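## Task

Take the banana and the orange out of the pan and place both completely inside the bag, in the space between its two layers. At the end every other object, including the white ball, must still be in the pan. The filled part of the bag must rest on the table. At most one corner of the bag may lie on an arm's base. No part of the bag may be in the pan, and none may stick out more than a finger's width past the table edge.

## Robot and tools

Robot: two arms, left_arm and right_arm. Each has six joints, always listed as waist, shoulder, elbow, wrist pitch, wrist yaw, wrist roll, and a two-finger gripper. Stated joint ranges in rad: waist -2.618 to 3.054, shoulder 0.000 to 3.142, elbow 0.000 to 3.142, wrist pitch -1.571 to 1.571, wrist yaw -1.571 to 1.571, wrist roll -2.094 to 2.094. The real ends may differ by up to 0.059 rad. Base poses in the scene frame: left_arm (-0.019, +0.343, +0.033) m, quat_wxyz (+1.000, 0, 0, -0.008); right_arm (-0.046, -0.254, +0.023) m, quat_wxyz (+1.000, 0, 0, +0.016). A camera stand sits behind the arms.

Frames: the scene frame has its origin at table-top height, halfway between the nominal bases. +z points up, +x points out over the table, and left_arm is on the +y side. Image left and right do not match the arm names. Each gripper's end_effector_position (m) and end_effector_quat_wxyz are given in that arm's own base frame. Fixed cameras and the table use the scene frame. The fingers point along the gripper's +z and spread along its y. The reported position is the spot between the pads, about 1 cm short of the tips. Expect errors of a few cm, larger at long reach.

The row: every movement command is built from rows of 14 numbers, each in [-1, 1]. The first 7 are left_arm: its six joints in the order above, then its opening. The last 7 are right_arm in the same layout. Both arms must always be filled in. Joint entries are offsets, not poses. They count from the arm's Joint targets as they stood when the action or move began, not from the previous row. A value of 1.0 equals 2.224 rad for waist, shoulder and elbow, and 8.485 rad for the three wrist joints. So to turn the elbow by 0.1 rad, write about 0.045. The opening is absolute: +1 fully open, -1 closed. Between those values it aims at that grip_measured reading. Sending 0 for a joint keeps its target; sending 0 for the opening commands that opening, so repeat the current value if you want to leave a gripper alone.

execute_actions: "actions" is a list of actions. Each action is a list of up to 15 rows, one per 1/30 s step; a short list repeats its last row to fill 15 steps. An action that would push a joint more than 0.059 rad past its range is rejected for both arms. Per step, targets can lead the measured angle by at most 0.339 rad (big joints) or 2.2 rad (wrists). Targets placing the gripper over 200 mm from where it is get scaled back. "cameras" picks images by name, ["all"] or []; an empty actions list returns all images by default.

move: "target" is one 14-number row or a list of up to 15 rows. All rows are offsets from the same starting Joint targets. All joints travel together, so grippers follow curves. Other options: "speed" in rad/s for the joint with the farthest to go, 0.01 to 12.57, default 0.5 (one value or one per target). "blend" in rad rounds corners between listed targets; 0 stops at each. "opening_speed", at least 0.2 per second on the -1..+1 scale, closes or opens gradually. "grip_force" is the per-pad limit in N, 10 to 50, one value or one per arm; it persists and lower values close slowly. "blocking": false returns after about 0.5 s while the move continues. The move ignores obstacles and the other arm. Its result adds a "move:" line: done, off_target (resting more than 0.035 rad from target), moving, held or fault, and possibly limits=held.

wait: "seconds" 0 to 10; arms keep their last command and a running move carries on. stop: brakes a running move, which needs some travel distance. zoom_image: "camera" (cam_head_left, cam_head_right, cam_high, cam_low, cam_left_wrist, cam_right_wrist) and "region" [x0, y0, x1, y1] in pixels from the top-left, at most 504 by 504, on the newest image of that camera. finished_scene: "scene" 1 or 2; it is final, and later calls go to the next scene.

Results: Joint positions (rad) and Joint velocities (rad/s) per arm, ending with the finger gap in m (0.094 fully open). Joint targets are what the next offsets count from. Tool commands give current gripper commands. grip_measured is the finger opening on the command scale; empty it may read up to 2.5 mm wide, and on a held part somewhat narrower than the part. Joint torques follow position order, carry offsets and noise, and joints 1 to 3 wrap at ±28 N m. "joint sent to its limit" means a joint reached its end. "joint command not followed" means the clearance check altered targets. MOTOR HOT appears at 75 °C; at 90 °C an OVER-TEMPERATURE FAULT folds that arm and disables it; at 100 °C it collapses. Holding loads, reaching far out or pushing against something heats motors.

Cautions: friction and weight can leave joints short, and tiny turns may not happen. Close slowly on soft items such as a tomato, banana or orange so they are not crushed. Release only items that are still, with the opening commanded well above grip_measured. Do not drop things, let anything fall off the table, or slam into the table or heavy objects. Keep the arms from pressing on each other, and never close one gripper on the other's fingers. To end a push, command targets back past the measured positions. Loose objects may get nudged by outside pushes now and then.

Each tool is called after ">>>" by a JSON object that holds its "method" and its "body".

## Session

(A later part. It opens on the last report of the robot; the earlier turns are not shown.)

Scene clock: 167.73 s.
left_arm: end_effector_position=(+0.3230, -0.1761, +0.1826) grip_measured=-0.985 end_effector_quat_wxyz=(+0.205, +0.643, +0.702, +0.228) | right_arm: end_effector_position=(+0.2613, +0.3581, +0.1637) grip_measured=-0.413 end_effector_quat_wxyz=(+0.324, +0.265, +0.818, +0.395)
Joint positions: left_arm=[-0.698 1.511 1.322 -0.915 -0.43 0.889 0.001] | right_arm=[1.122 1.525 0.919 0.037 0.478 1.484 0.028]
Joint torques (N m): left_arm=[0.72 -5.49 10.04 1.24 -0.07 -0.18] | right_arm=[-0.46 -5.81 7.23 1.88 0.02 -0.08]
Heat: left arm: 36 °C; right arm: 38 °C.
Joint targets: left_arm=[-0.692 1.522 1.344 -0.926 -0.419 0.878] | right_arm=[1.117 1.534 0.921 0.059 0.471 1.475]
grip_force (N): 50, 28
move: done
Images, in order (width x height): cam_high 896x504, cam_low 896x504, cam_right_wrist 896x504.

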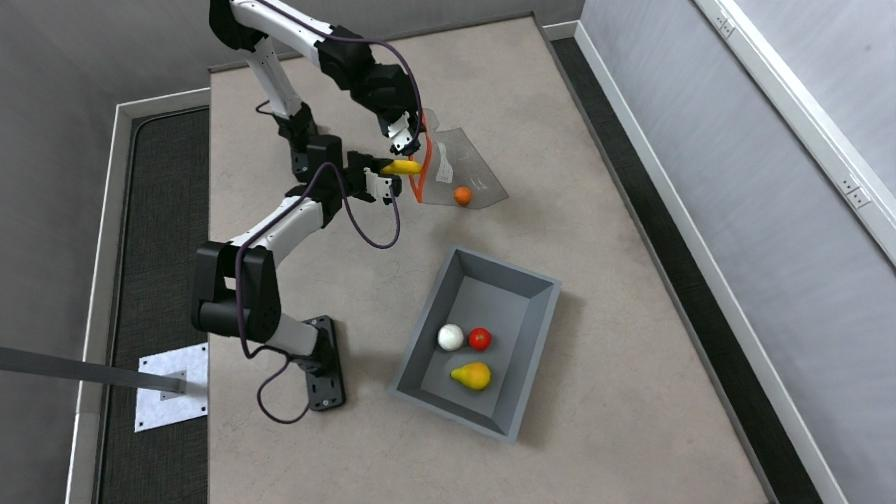

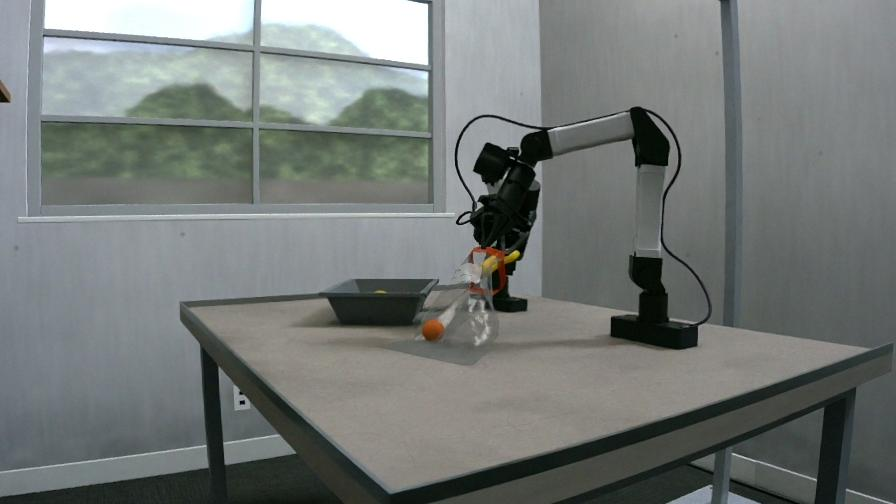

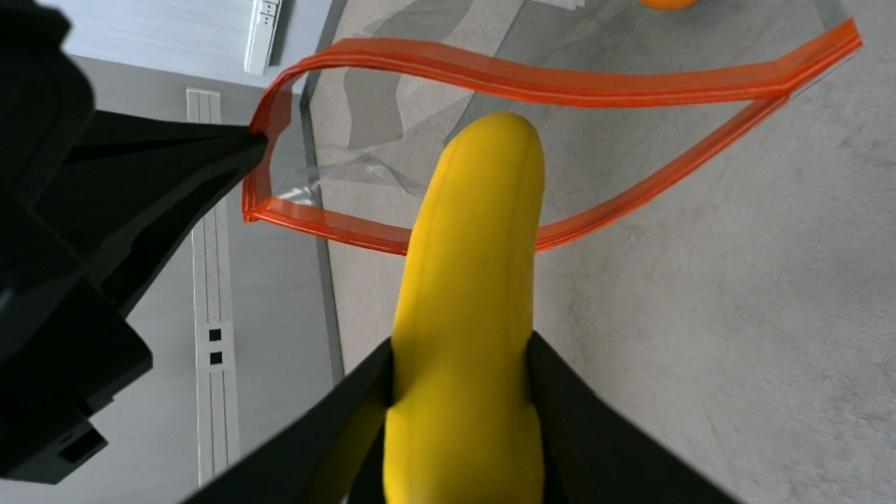

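>>> {"method": "move", "body": {"target": [0,0,0,0,0,0,-1,-0.0682,0.1095,0.0364,0.0230,-0.0155,-0.0101,-0.5], "speed": 0.25, "cameras": ["cam_right_wrist","cam_low","cam_high"]}}

>>> {"method": "zoom_image", "body": {"camera": "cam_low", "region": [400, 210, 560, 350]}}

>>> {"method": "zoom_image", "body": {"camera": "cam_high", "region": [330, 80, 530, 240]}}

Scene clock: 169.67 s.
left_arm: end_effector_position=(+0.3230, -0.1761, +0.1826) grip_measured=-0.985 end_effector_quat_wxyz=(+0.205, +0.643, +0.702, +0.228) | right_arm: end_effector_position=(+0.3237, +0.3681, +0.1118) grip_measured=-0.413 end_effector_quat_wxyz=(+0.319, +0.265, +0.826, +0.383)
Joint positions: left_arm=[-0.698 1.511 1.322 -0.915 -0.43 0.889 0.001] | right_arm=[0.971 1.768 0.971 0.231 0.347 1.399 0.028]
Joint torques (N m): left_arm=[0.72 -5.46 10.04 1.24 -0.06 -0.18] | right_arm=[-0.43 -7.43 9.48 1.9 0.04 -0.13]
Heat: left arm: 36 °C; right arm: 37 °C.
Joint targets: left_arm=[-0.692 1.522 1.344 -0.926 -0.419 0.878] | right_arm=[0.966 1.777 1.002 0.254 0.339 1.389]
grip_force (N): 50, 28
move: done
Images, in order (width x height): cam_high 896x504, cam_low 896x504, cam_right_wrist 896x504.

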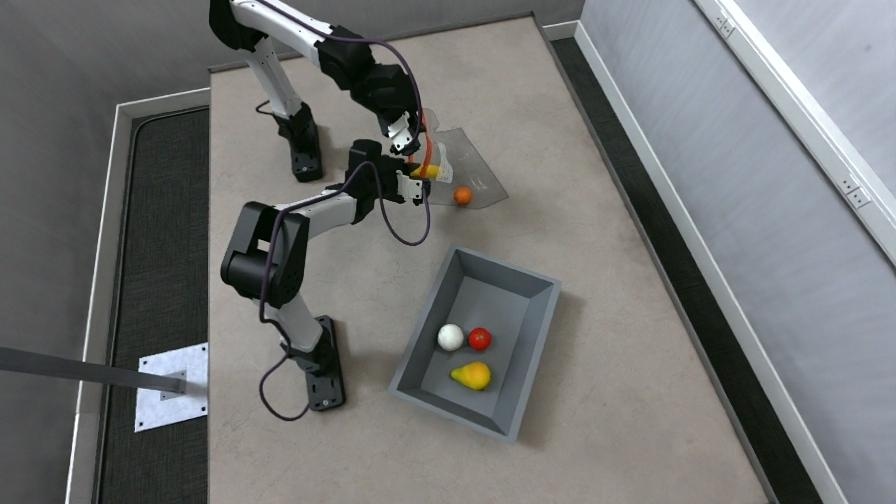

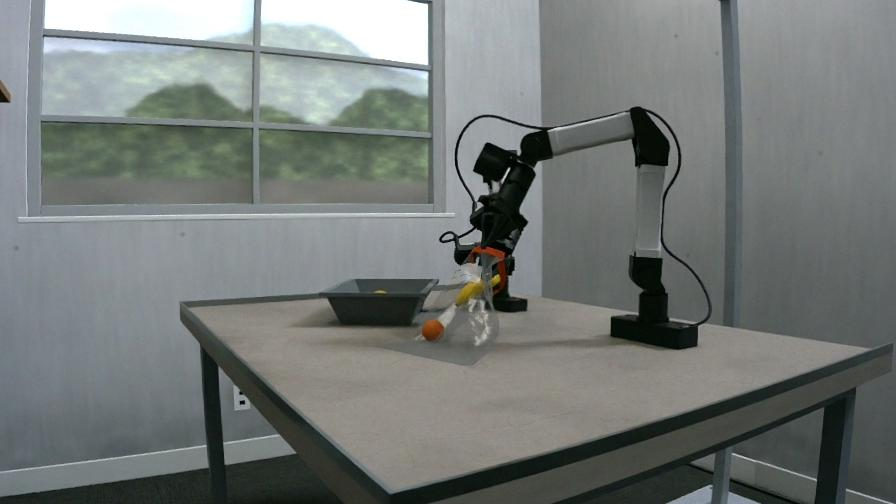

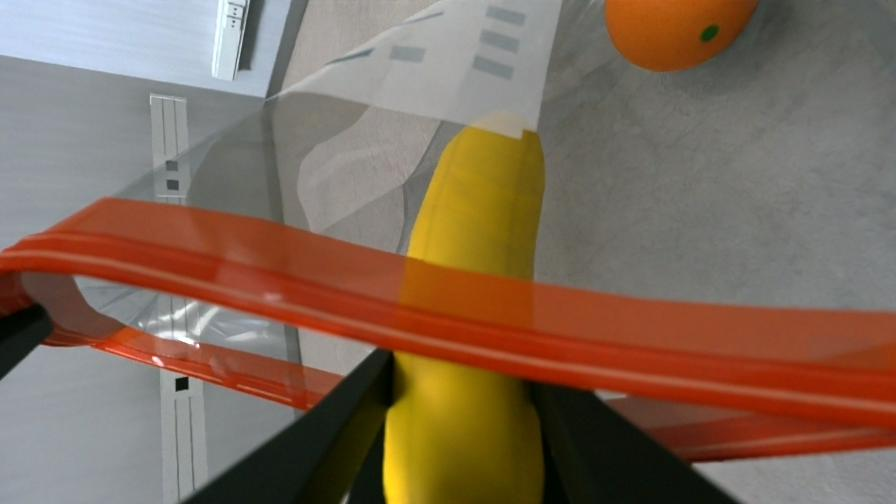

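Scaled by 3.150 from the camera's 896x504 image, which has a finer 1280x720 frame.

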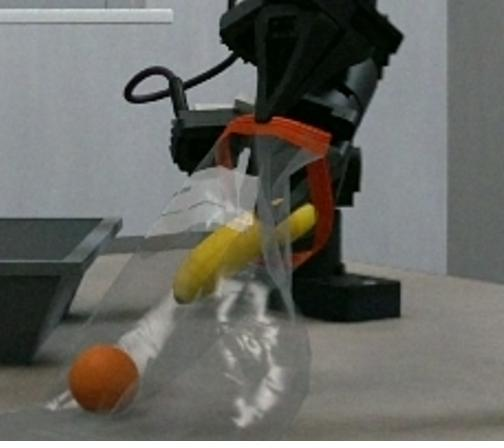

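Scaled by 2.520 from the camera's 896x504 image, which has a finer 1280x720 frame.

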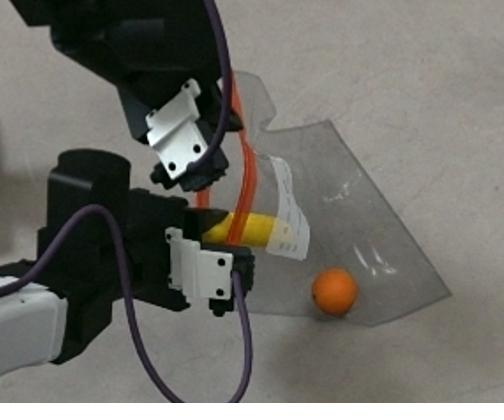

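>>> {"method": "move", "body": {"target": [0,0,0,0,0,0,-1,-0.0212,0.0442,0.0246,0.0060,-0.0048,-0.0029,-0.5], "speed": 0.2}}

>>> {"method": "move", "body": {"target": [0,0,0,0,0,0,-1,0,0,0,0,0,0,0.0], "opening_speed": 0.8, "cameras": ["cam_right_wrist","cam_low","cam_high"]}}

>>> {"method": "zoom_image", "body": {"camera": "cam_low", "region": [400, 210, 560, 350]}}

>>> {"method": "zoom_image", "body": {"camera": "cam_high", "region": [330, 80, 530, 240]}}

Scene clock: 170.73 s.
left_arm: end_effector_position=(+0.3230, -0.1761, +0.1826) grip_measured=-0.985 end_effector_quat_wxyz=(+0.205, +0.643, +0.702, +0.228) | right_arm: end_effector_position=(+0.3364, +0.3708, +0.1034) grip_measured=-0.413 end_effector_quat_wxyz=(+0.318, +0.267, +0.827, +0.379)
Joint positions: left_arm=[-0.698 1.511 1.322 -0.915 -0.43 0.889 0.001] | right_arm=[0.947 1.819 1.003 0.248 0.33 1.389 0.028]
Joint torques (N m): left_arm=[0.69 -5.46 10.02 1.24 -0.06 -0.18] | right_arm=[0.35 -8.92 6.58 1.75 0.1 0]
Heat: left arm: 36 °C; right arm: 37 °C.
Joint targets: left_arm=[-0.692 1.522 1.344 -0.926 -0.419 0.878] | right_arm=[0.949 1.816 1.003 0.253 0.331 1.389]
grip_force (N): 50, 28
move: held (right_arm; a check stopped the path); limits=held; right_arm: the wrist pitch is farthest, 0.057 rad from its target
joint command not followed: on one or more control steps a check withheld the commanded joint targets of the right arm, and it was not sent them on those steps.
cause: the commanded joint targets, or the way to them, would bring a part of the robot too close to another arm (this arm's wrist (the part past the wrist pitch) and the left arm's wrist camera, at the place that arm is still heading or pushing toward).

Scene clock: 171.60 s.
left_arm: end_effector_position=(+0.3230, -0.1761, +0.1826) grip_measured=-0.985 end_effector_quat_wxyz=(+0.205, +0.643, +0.702, +0.228) | right_arm: end_effector_position=(+0.3364, +0.3708, +0.1034) grip_measured=-0.001 end_effector_quat_wxyz=(+0.318, +0.267, +0.827, +0.379)
Joint positions: left_arm=[-0.698 1.511 1.322 -0.915 -0.43 0.889 0.001] | right_arm=[0.947 1.819 1.003 0.248 0.33 1.389 0.047]
Joint torques (N m): left_arm=[0.7 -5.46 10.07 1.24 -0.08 -0.17] | right_arm=[0.25 -8.9 6.58 1.76 0.11 0]
Heat: left arm: 36 °C; right arm: 37 °C.
Joint targets: left_arm=[-0.692 1.522 1.344 -0.926 -0.419 0.878] | right_arm=[0.949 1.816 1.003 0.253 0.331 1.389]
grip_force (N): 50, 28
move: done
Images, in order (width x height): cam_high 896x504, cam_low 896x504, cam_right_wrist 896x504.

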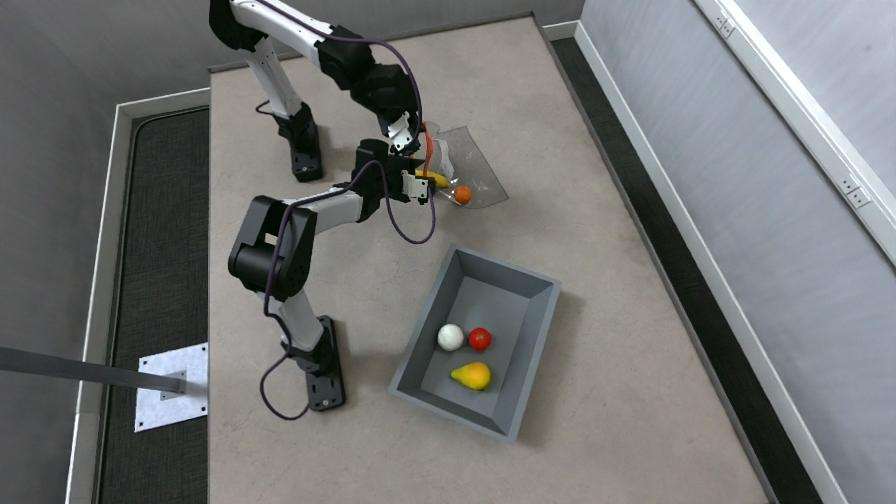

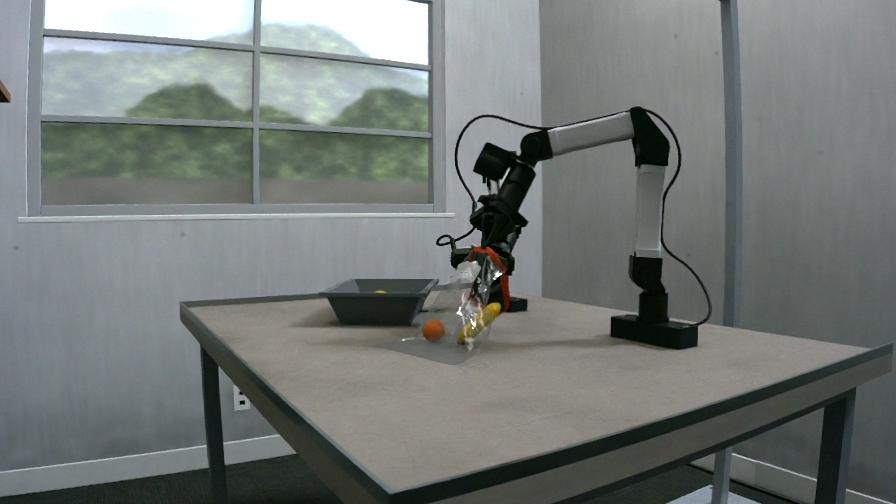

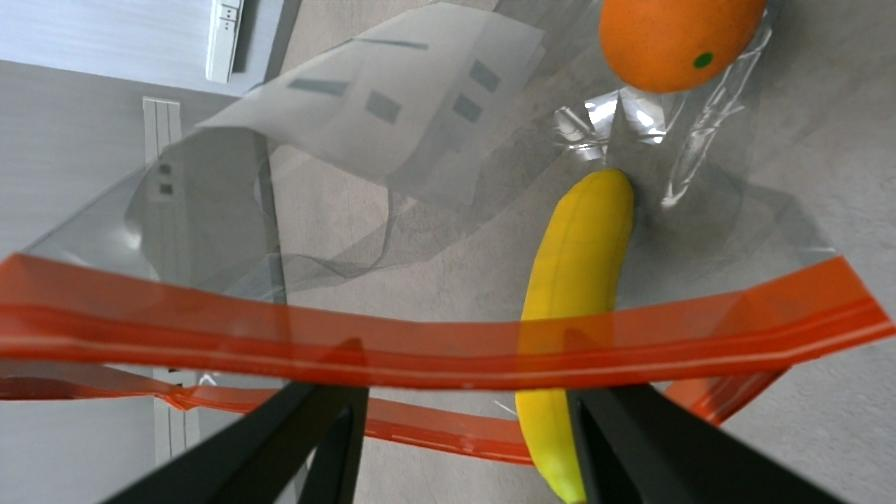

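Scaled by 3.150 from the camera's 896x504 image, which has a finer 1280x720 frame.

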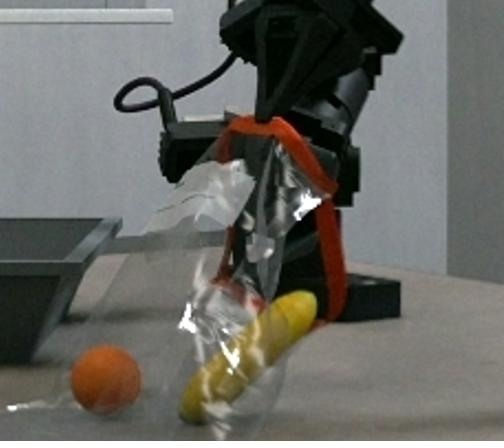

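Scaled by 2.520 from the camera's 896x504 image, which has a finer 1280x720 frame.

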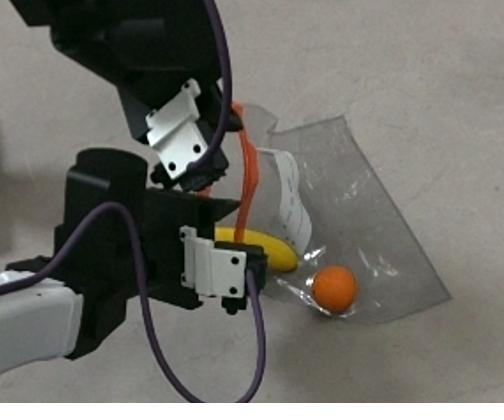

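>>> {"method": "move", "body": {"target": [[0,0,0,0,0,0,-1,0,0,0,0,0,0,0.4],[0,0,0,0,0,0,-1,0.0760,-0.1268,-0.0371,-0.0229,0.0164,0.0100,0.4]], "speed": 0.3, "opening_speed": 1.0, "cameras": ["cam_right_wrist","cam_low","cam_high"]}}

>>> {"method": "zoom_image", "body": {"camera": "cam_low", "region": [400, 210, 560, 350]}}

>>> {"method": "zoom_image", "body": {"camera": "cam_high", "region": [330, 80, 530, 240]}}

Scene clock: 174.70 s.
left_arm: end_effector_position=(+0.3230, -0.1761, +0.1826) grip_measured=-0.985 end_effector_quat_wxyz=(+0.205, +0.643, +0.702, +0.228) | right_arm: end_effector_position=(+0.2648, +0.3634, +0.1534) grip_measured=+0.399 end_effector_quat_wxyz=(+0.320, +0.257, +0.825, +0.389)
Joint positions: left_arm=[-0.698 1.511 1.322 -0.915 -0.43 0.889 0.001] | right_arm=[1.113 1.564 0.925 0.057 0.458 1.467 0.066]
Joint torques (N m): left_arm=[0.69 -5.46 10.03 1.24 -0.07 -0.17] | right_arm=[0.55 -9.4 6.52 1.7 0.22 0.03]
Heat: left arm: 36 °C; right arm: 38 °C.
Joint targets: left_arm=[-0.692 1.522 1.344 -0.926 -0.419 0.878] | right_arm=[1.118 1.534 0.920 0.059 0.470 1.474]
grip_force (N): 50, 28
move: done
Images, in order (width x height): cam_high 896x504, cam_low 896x504, cam_right_wrist 896x504.

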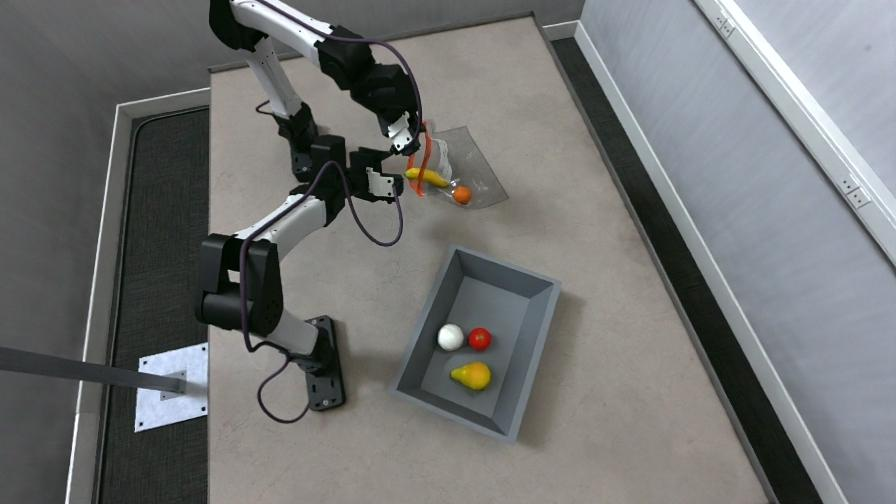

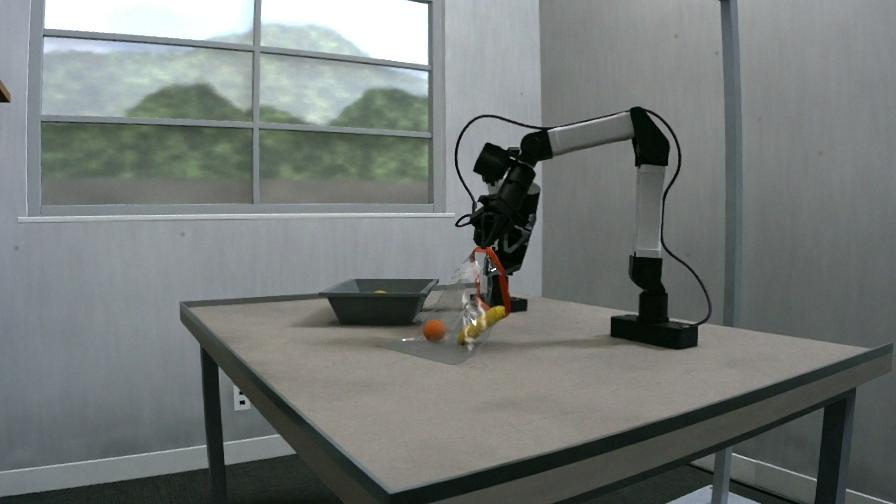

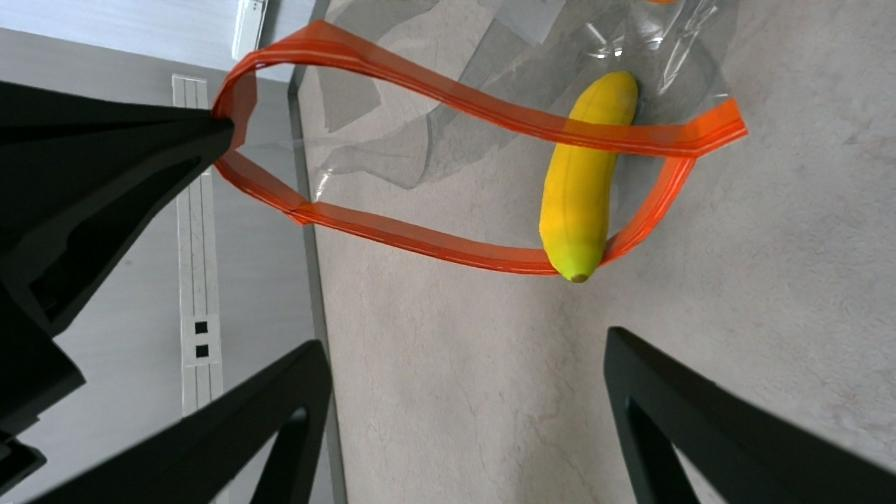

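Scaled by 3.150 from the camera's 896x504 image, which has a finer 1280x720 frame.

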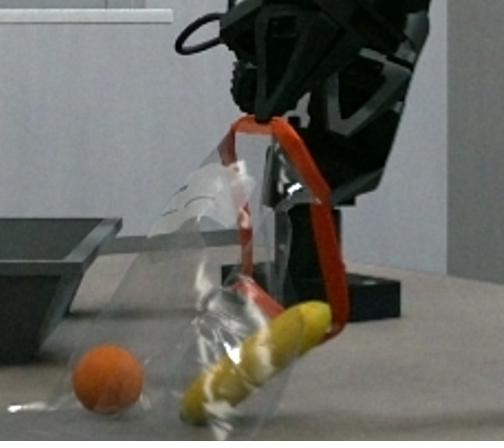

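Scaled by 2.520 from the camera's 896x504 image, which has a finer 1280x720 frame.

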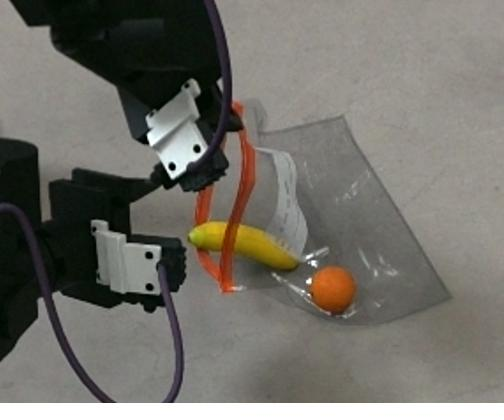

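>>> {"method": "move", "body": {"target": [[0,0,0,0,0,0,-1,0.0904,-0.0841,0.0103,-0.0329,0.0198,0.0154,0.4],[0,0.0173,0.1259,-0.0285,0,0,-1,0.0904,-0.0841,0.0103,-0.0329,0.0198,0.0154,0.4]], "speed": [0.5,0.3], "blend": [0.1,0], "cameras": ["cam_high","cam_low","cam_right_wrist","cam_left_wrist"]}}

Scene clock: 178.37 s.
left_arm: end_effector_position=(+0.3226, -0.1758, +0.2444) grip_measured=-0.985 end_effector_quat_wxyz=(+0.207, +0.642, +0.702, +0.228) | right_arm: end_effector_position=(+0.1966, +0.3451, +0.1867) grip_measured=+0.399 end_effector_quat_wxyz=(+0.323, +0.255, +0.829, +0.380)
Joint positions: left_arm=[-0.698 1.546 1.603 -1.156 -0.43 0.889 0.001] | right_arm=[1.312 1.374 0.925 -0.221 0.625 1.598 0.066]
Joint torques (N m): left_arm=[0.69 -5.26 9.65 1.24 -0.07 -0.18] | right_arm=[0.7 -7.69 8.88 1.53 0.32 0.07]
Heat: left arm: 36 °C; right arm: 38 °C.
Joint targets: left_arm=[-0.692 1.561 1.624 -1.168 -0.419 0.878] | right_arm=[1.319 1.347 0.943 -0.220 0.638 1.604]
grip_force (N): 50, 28
move: done
Images, in order (width x height): cam_high 896x504, cam_low 896x504, cam_left_wrist 896x504, cam_right_wrist 896x504.

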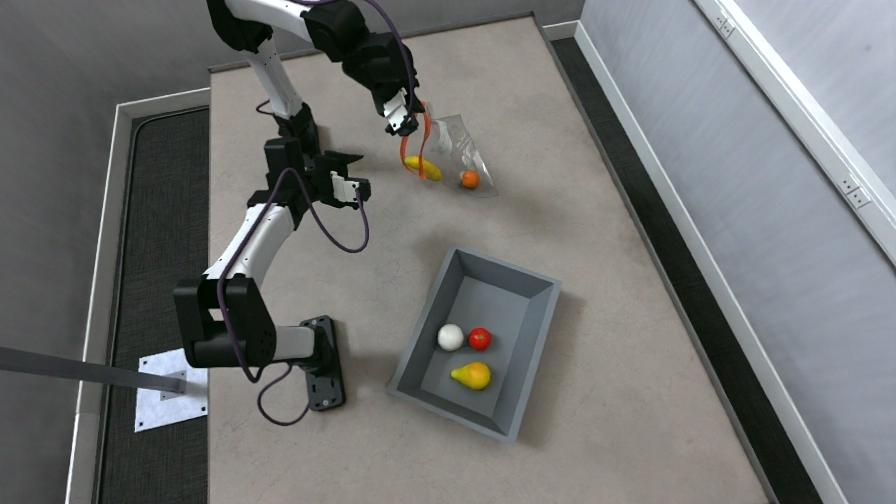

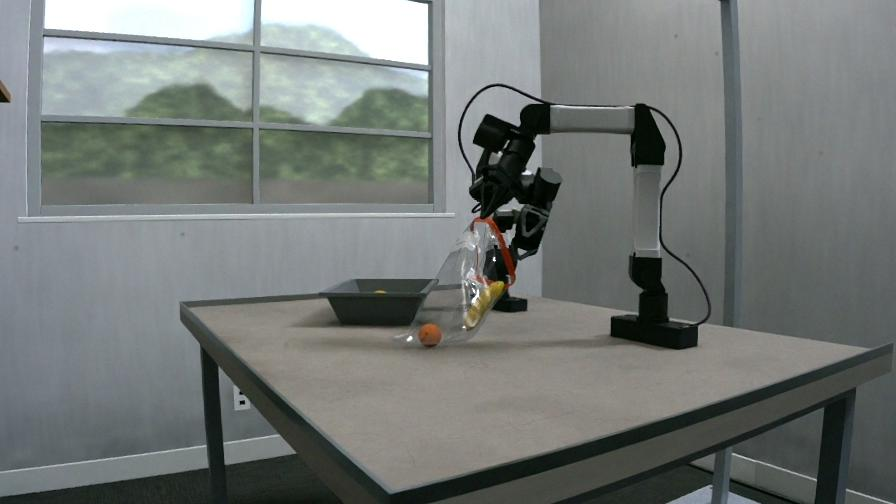

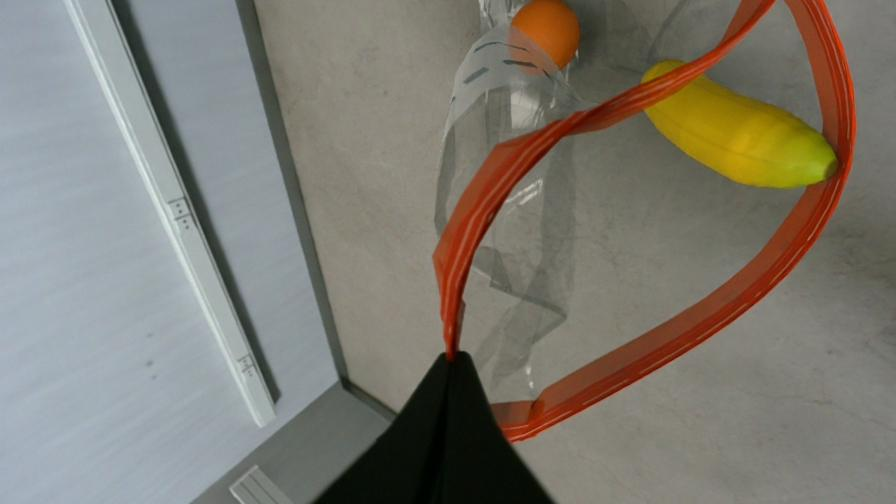

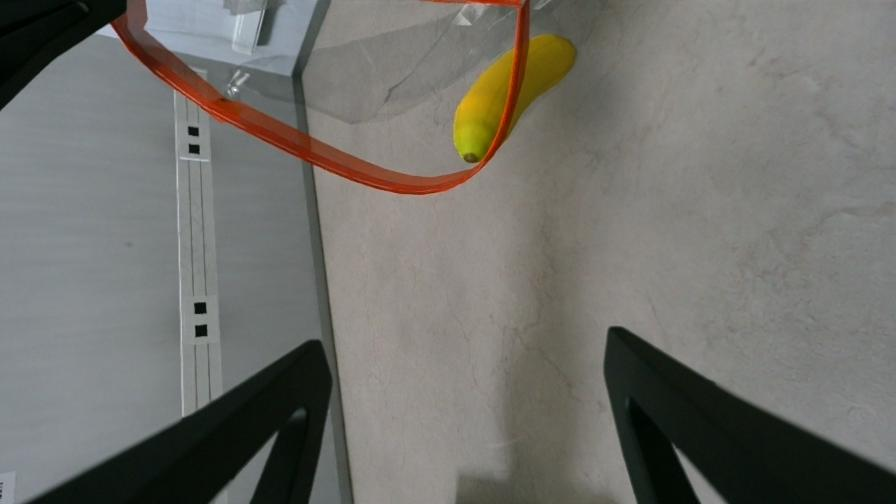

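>>> {"method": "zoom_image", "body": {"camera": "cam_low", "region": [380, 190, 560, 360]}}

>>> {"method": "zoom_image", "body": {"camera": "cam_high", "region": [370, 80, 530, 220]}}

Scaled by 2.800 from the camera's 896x504 image, which has a finer 1280x720 frame.

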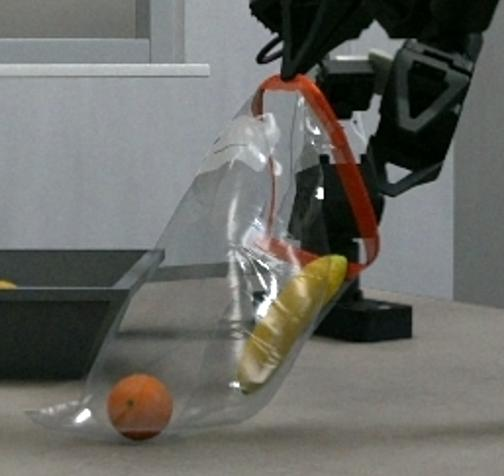

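Scaled by 3.150 from the camera's 896x504 image, which has a finer 1280x720 frame.

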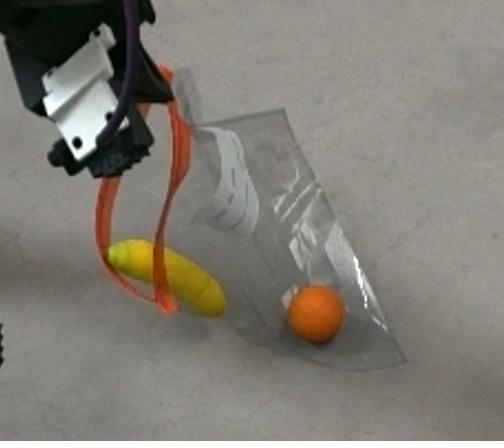

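>>> {"method": "move", "body": {"target": [0,0.0841,0.2662,-0.0462,0,0,-1,0,0,0,0,0,0,0.4], "speed": 0.35, "cameras": ["cam_high","cam_low","cam_right_wrist","cam_left_wrist"]}}

>>> {"method": "zoom_image", "body": {"camera": "cam_low", "region": [380, 170, 560, 360]}}

>>> {"method": "zoom_image", "body": {"camera": "cam_high", "region": [370, 80, 530, 220]}}

Scene clock: 181.43 s.
left_arm: end_effector_position=(+0.3247, -0.1776, +0.3321) grip_measured=-0.985 end_effector_quat_wxyz=(+0.214, +0.640, +0.702, +0.229) | right_arm: end_effector_position=(+0.1966, +0.3451, +0.1867) grip_measured=+0.399 end_effector_quat_wxyz=(+0.323, +0.255, +0.829, +0.380)
Joint positions: left_arm=[-0.698 1.732 2.196 -1.549 -0.43 0.889 0.001] | right_arm=[1.312 1.374 0.925 -0.221 0.625 1.598 0.066]
Joint torques (N m): left_arm=[0.69 -5.72 8.21 1.29 -0.06 -0.18] | right_arm=[0.7 -7.69 8.85 1.54 0.32 0.06]
Heat: left arm: 36 °C; right arm: 38 °C.
Joint targets: left_arm=[-0.692 1.748 2.216 -1.559 -0.419 0.878] | right_arm=[1.319 1.347 0.943 -0.220 0.638 1.604]
grip_force (N): 50, 28
move: done
Images, in order (width x height): cam_high 896x504, cam_low 896x504, cam_left_wrist 896x504, cam_right_wrist 896x504.

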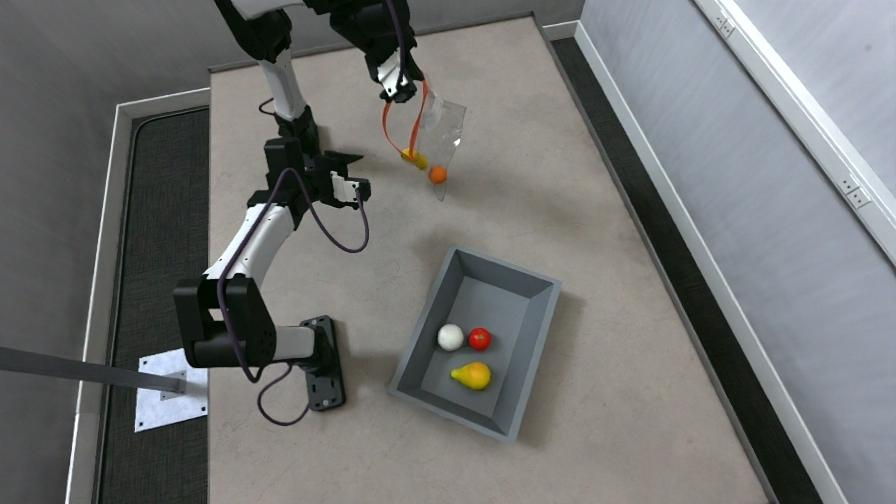

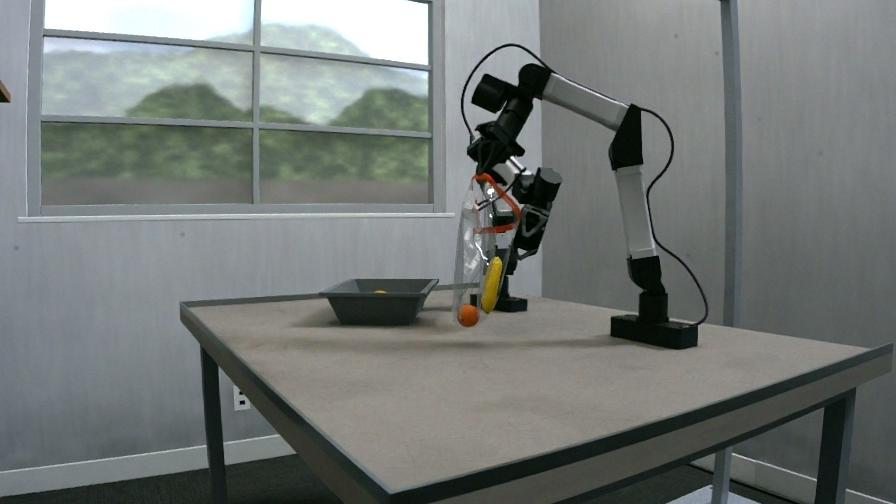

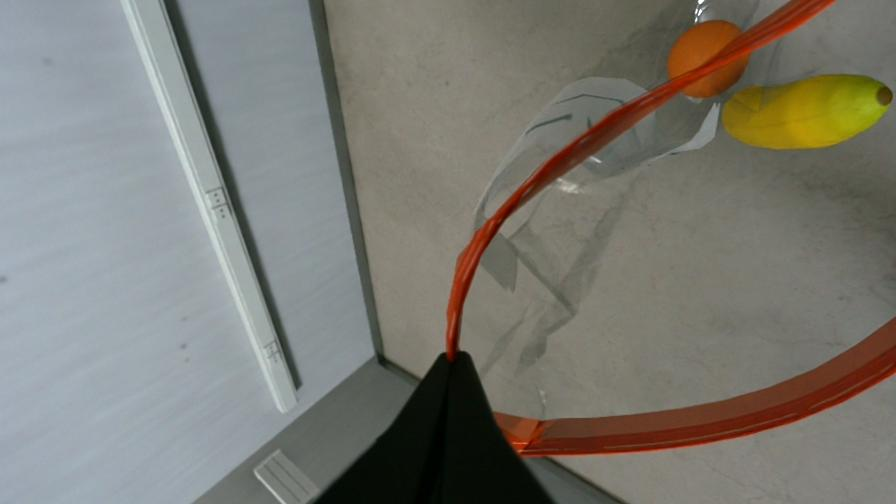

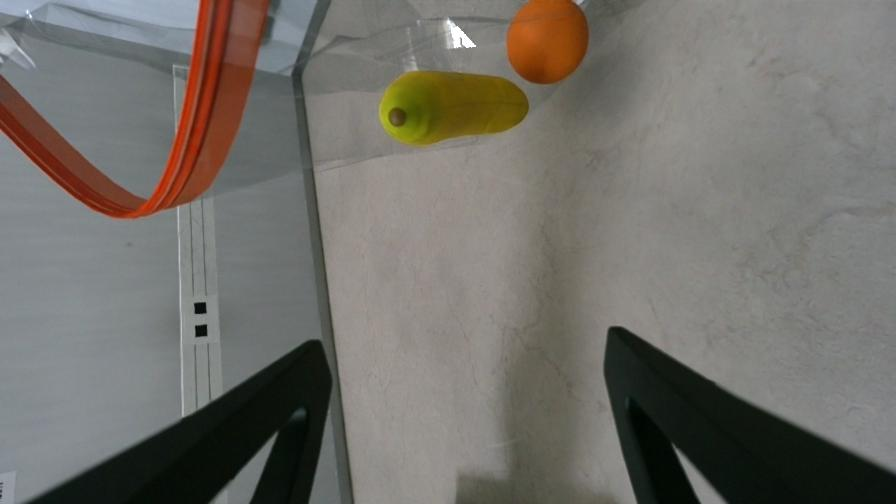

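Scaled by 2.653 from the camera's 896x504 image, which has a finer 1280x720 frame.

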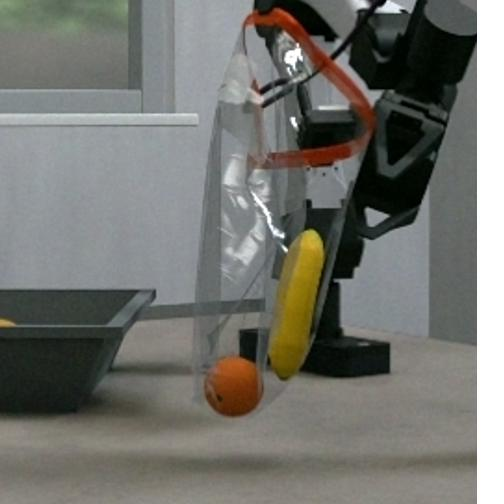

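Scaled by 3.150 from the camera's 896x504 image, which has a finer 1280x720 frame.

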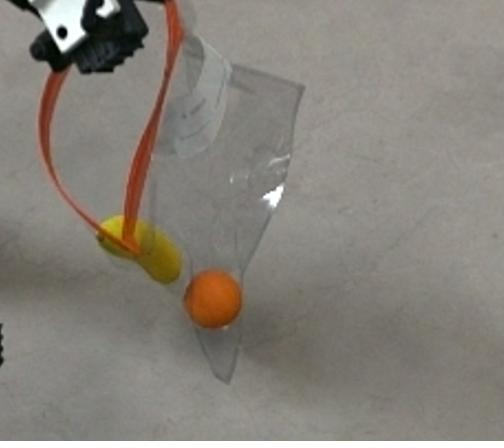

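>>> {"method": "move", "body": {"target": [[0.1093,0.1130,-0.0933,0.0524,0,0,-1,0,0,0,0,0,0,0.4],[0.1848,0.2666,-0.2236,0.1268,0,0,-1,0,0,0,0,0,0,0.4]], "speed": [0.3,0.33], "blend": [0.1,0], "cameras": ["cam_high","cam_low","cam_right_wrist","cam_left_wrist"]}}

>>> {"method": "zoom_image", "body": {"camera": "cam_low", "region": [320, 190, 560, 380]}}

>>> {"method": "zoom_image", "body": {"camera": "cam_high", "region": [380, 60, 580, 240]}}

Scene clock: 187.50 s.
left_arm: end_effector_position=(+0.5427, -0.0828, +0.0114) grip_measured=-0.985 end_effector_quat_wxyz=(+0.160, +0.483, +0.818, +0.267) | right_arm: end_effector_position=(+0.1966, +0.3450, +0.1866) grip_measured=+0.399 end_effector_quat_wxyz=(+0.323, +0.255, +0.829, +0.380)
Joint positions: left_arm=[-0.284 2.325 1.726 -0.492 -0.43 0.889 0.001] | right_arm=[1.312 1.374 0.925 -0.221 0.625 1.598 0.066]
Joint torques (N m): left_arm=[0.44 -11.59 6.76 1.49 -0.07 -0.18] | right_arm=[0.73 -7.68 8.87 1.53 0.32 0.07]
Heat: left arm: 36 °C; right arm: 38 °C.
Joint targets: left_arm=[-0.281 2.341 1.719 -0.484 -0.419 0.878] | right_arm=[1.319 1.347 0.943 -0.220 0.638 1.604]
grip_force (N): 50, 28
move: done
Images, in order (width x height): cam_high 896x504, cam_low 896x504, cam_left_wrist 896x504, cam_right_wrist 896x504.

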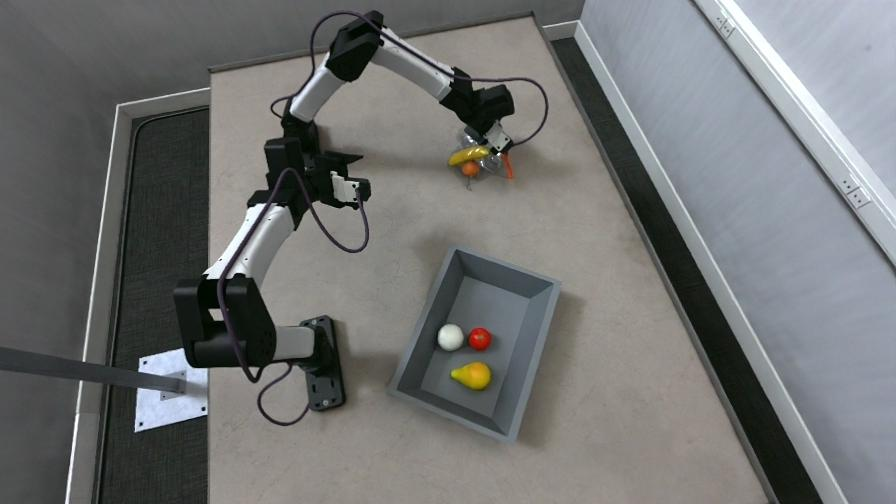

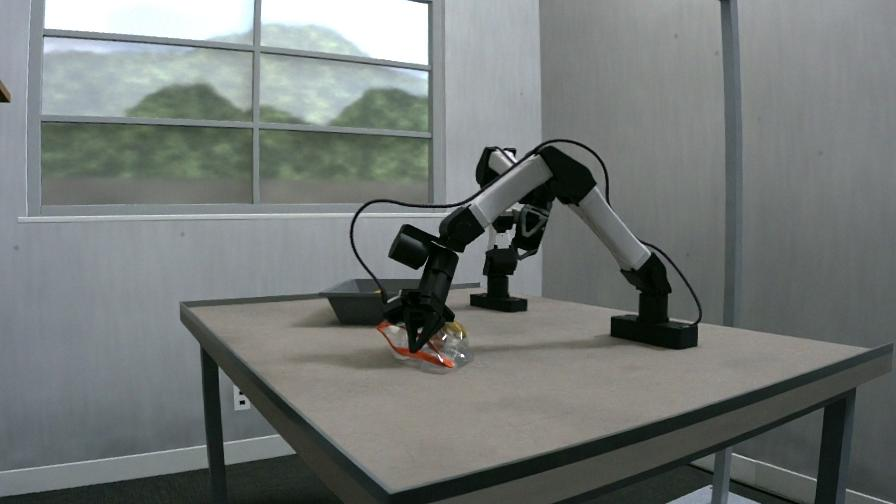

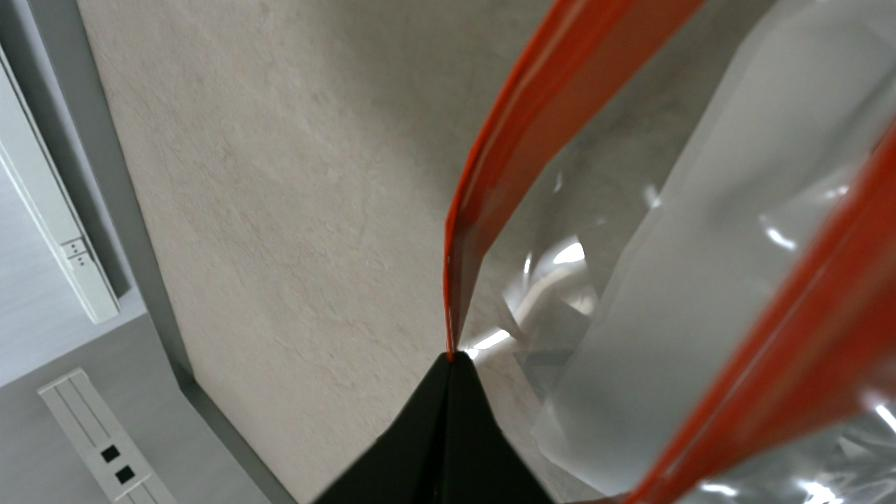

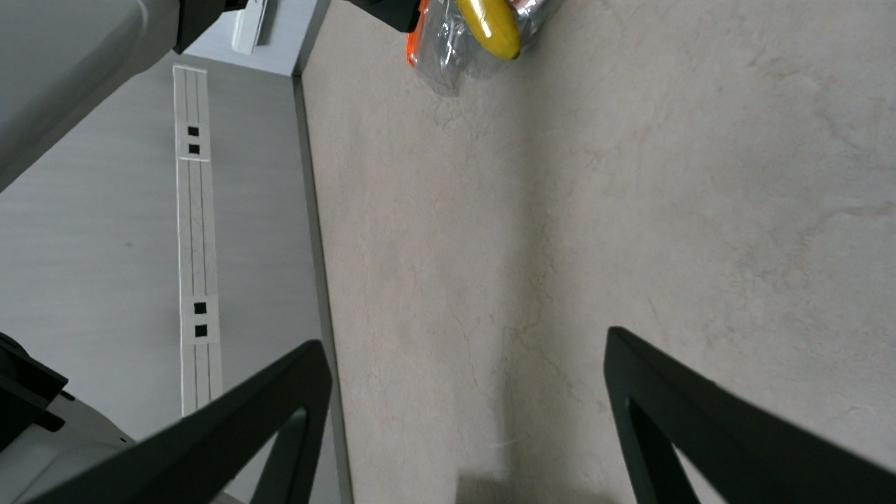

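Scaled by 2.100 from the camera's 896x504 image, which has a finer 1280x720 frame.

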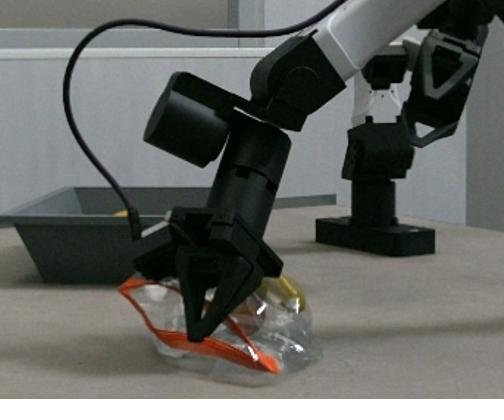

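Scaled by 2.520 from the camera's 896x504 image, which has a finer 1280x720 frame.

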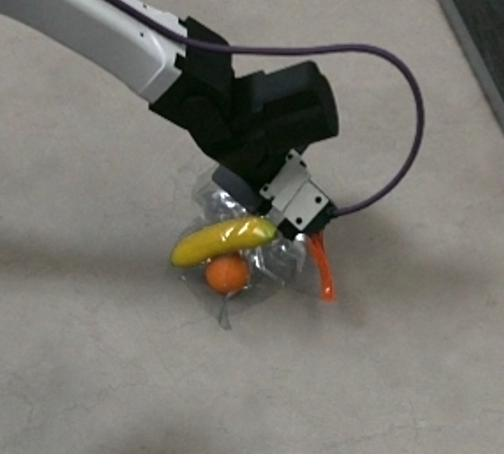

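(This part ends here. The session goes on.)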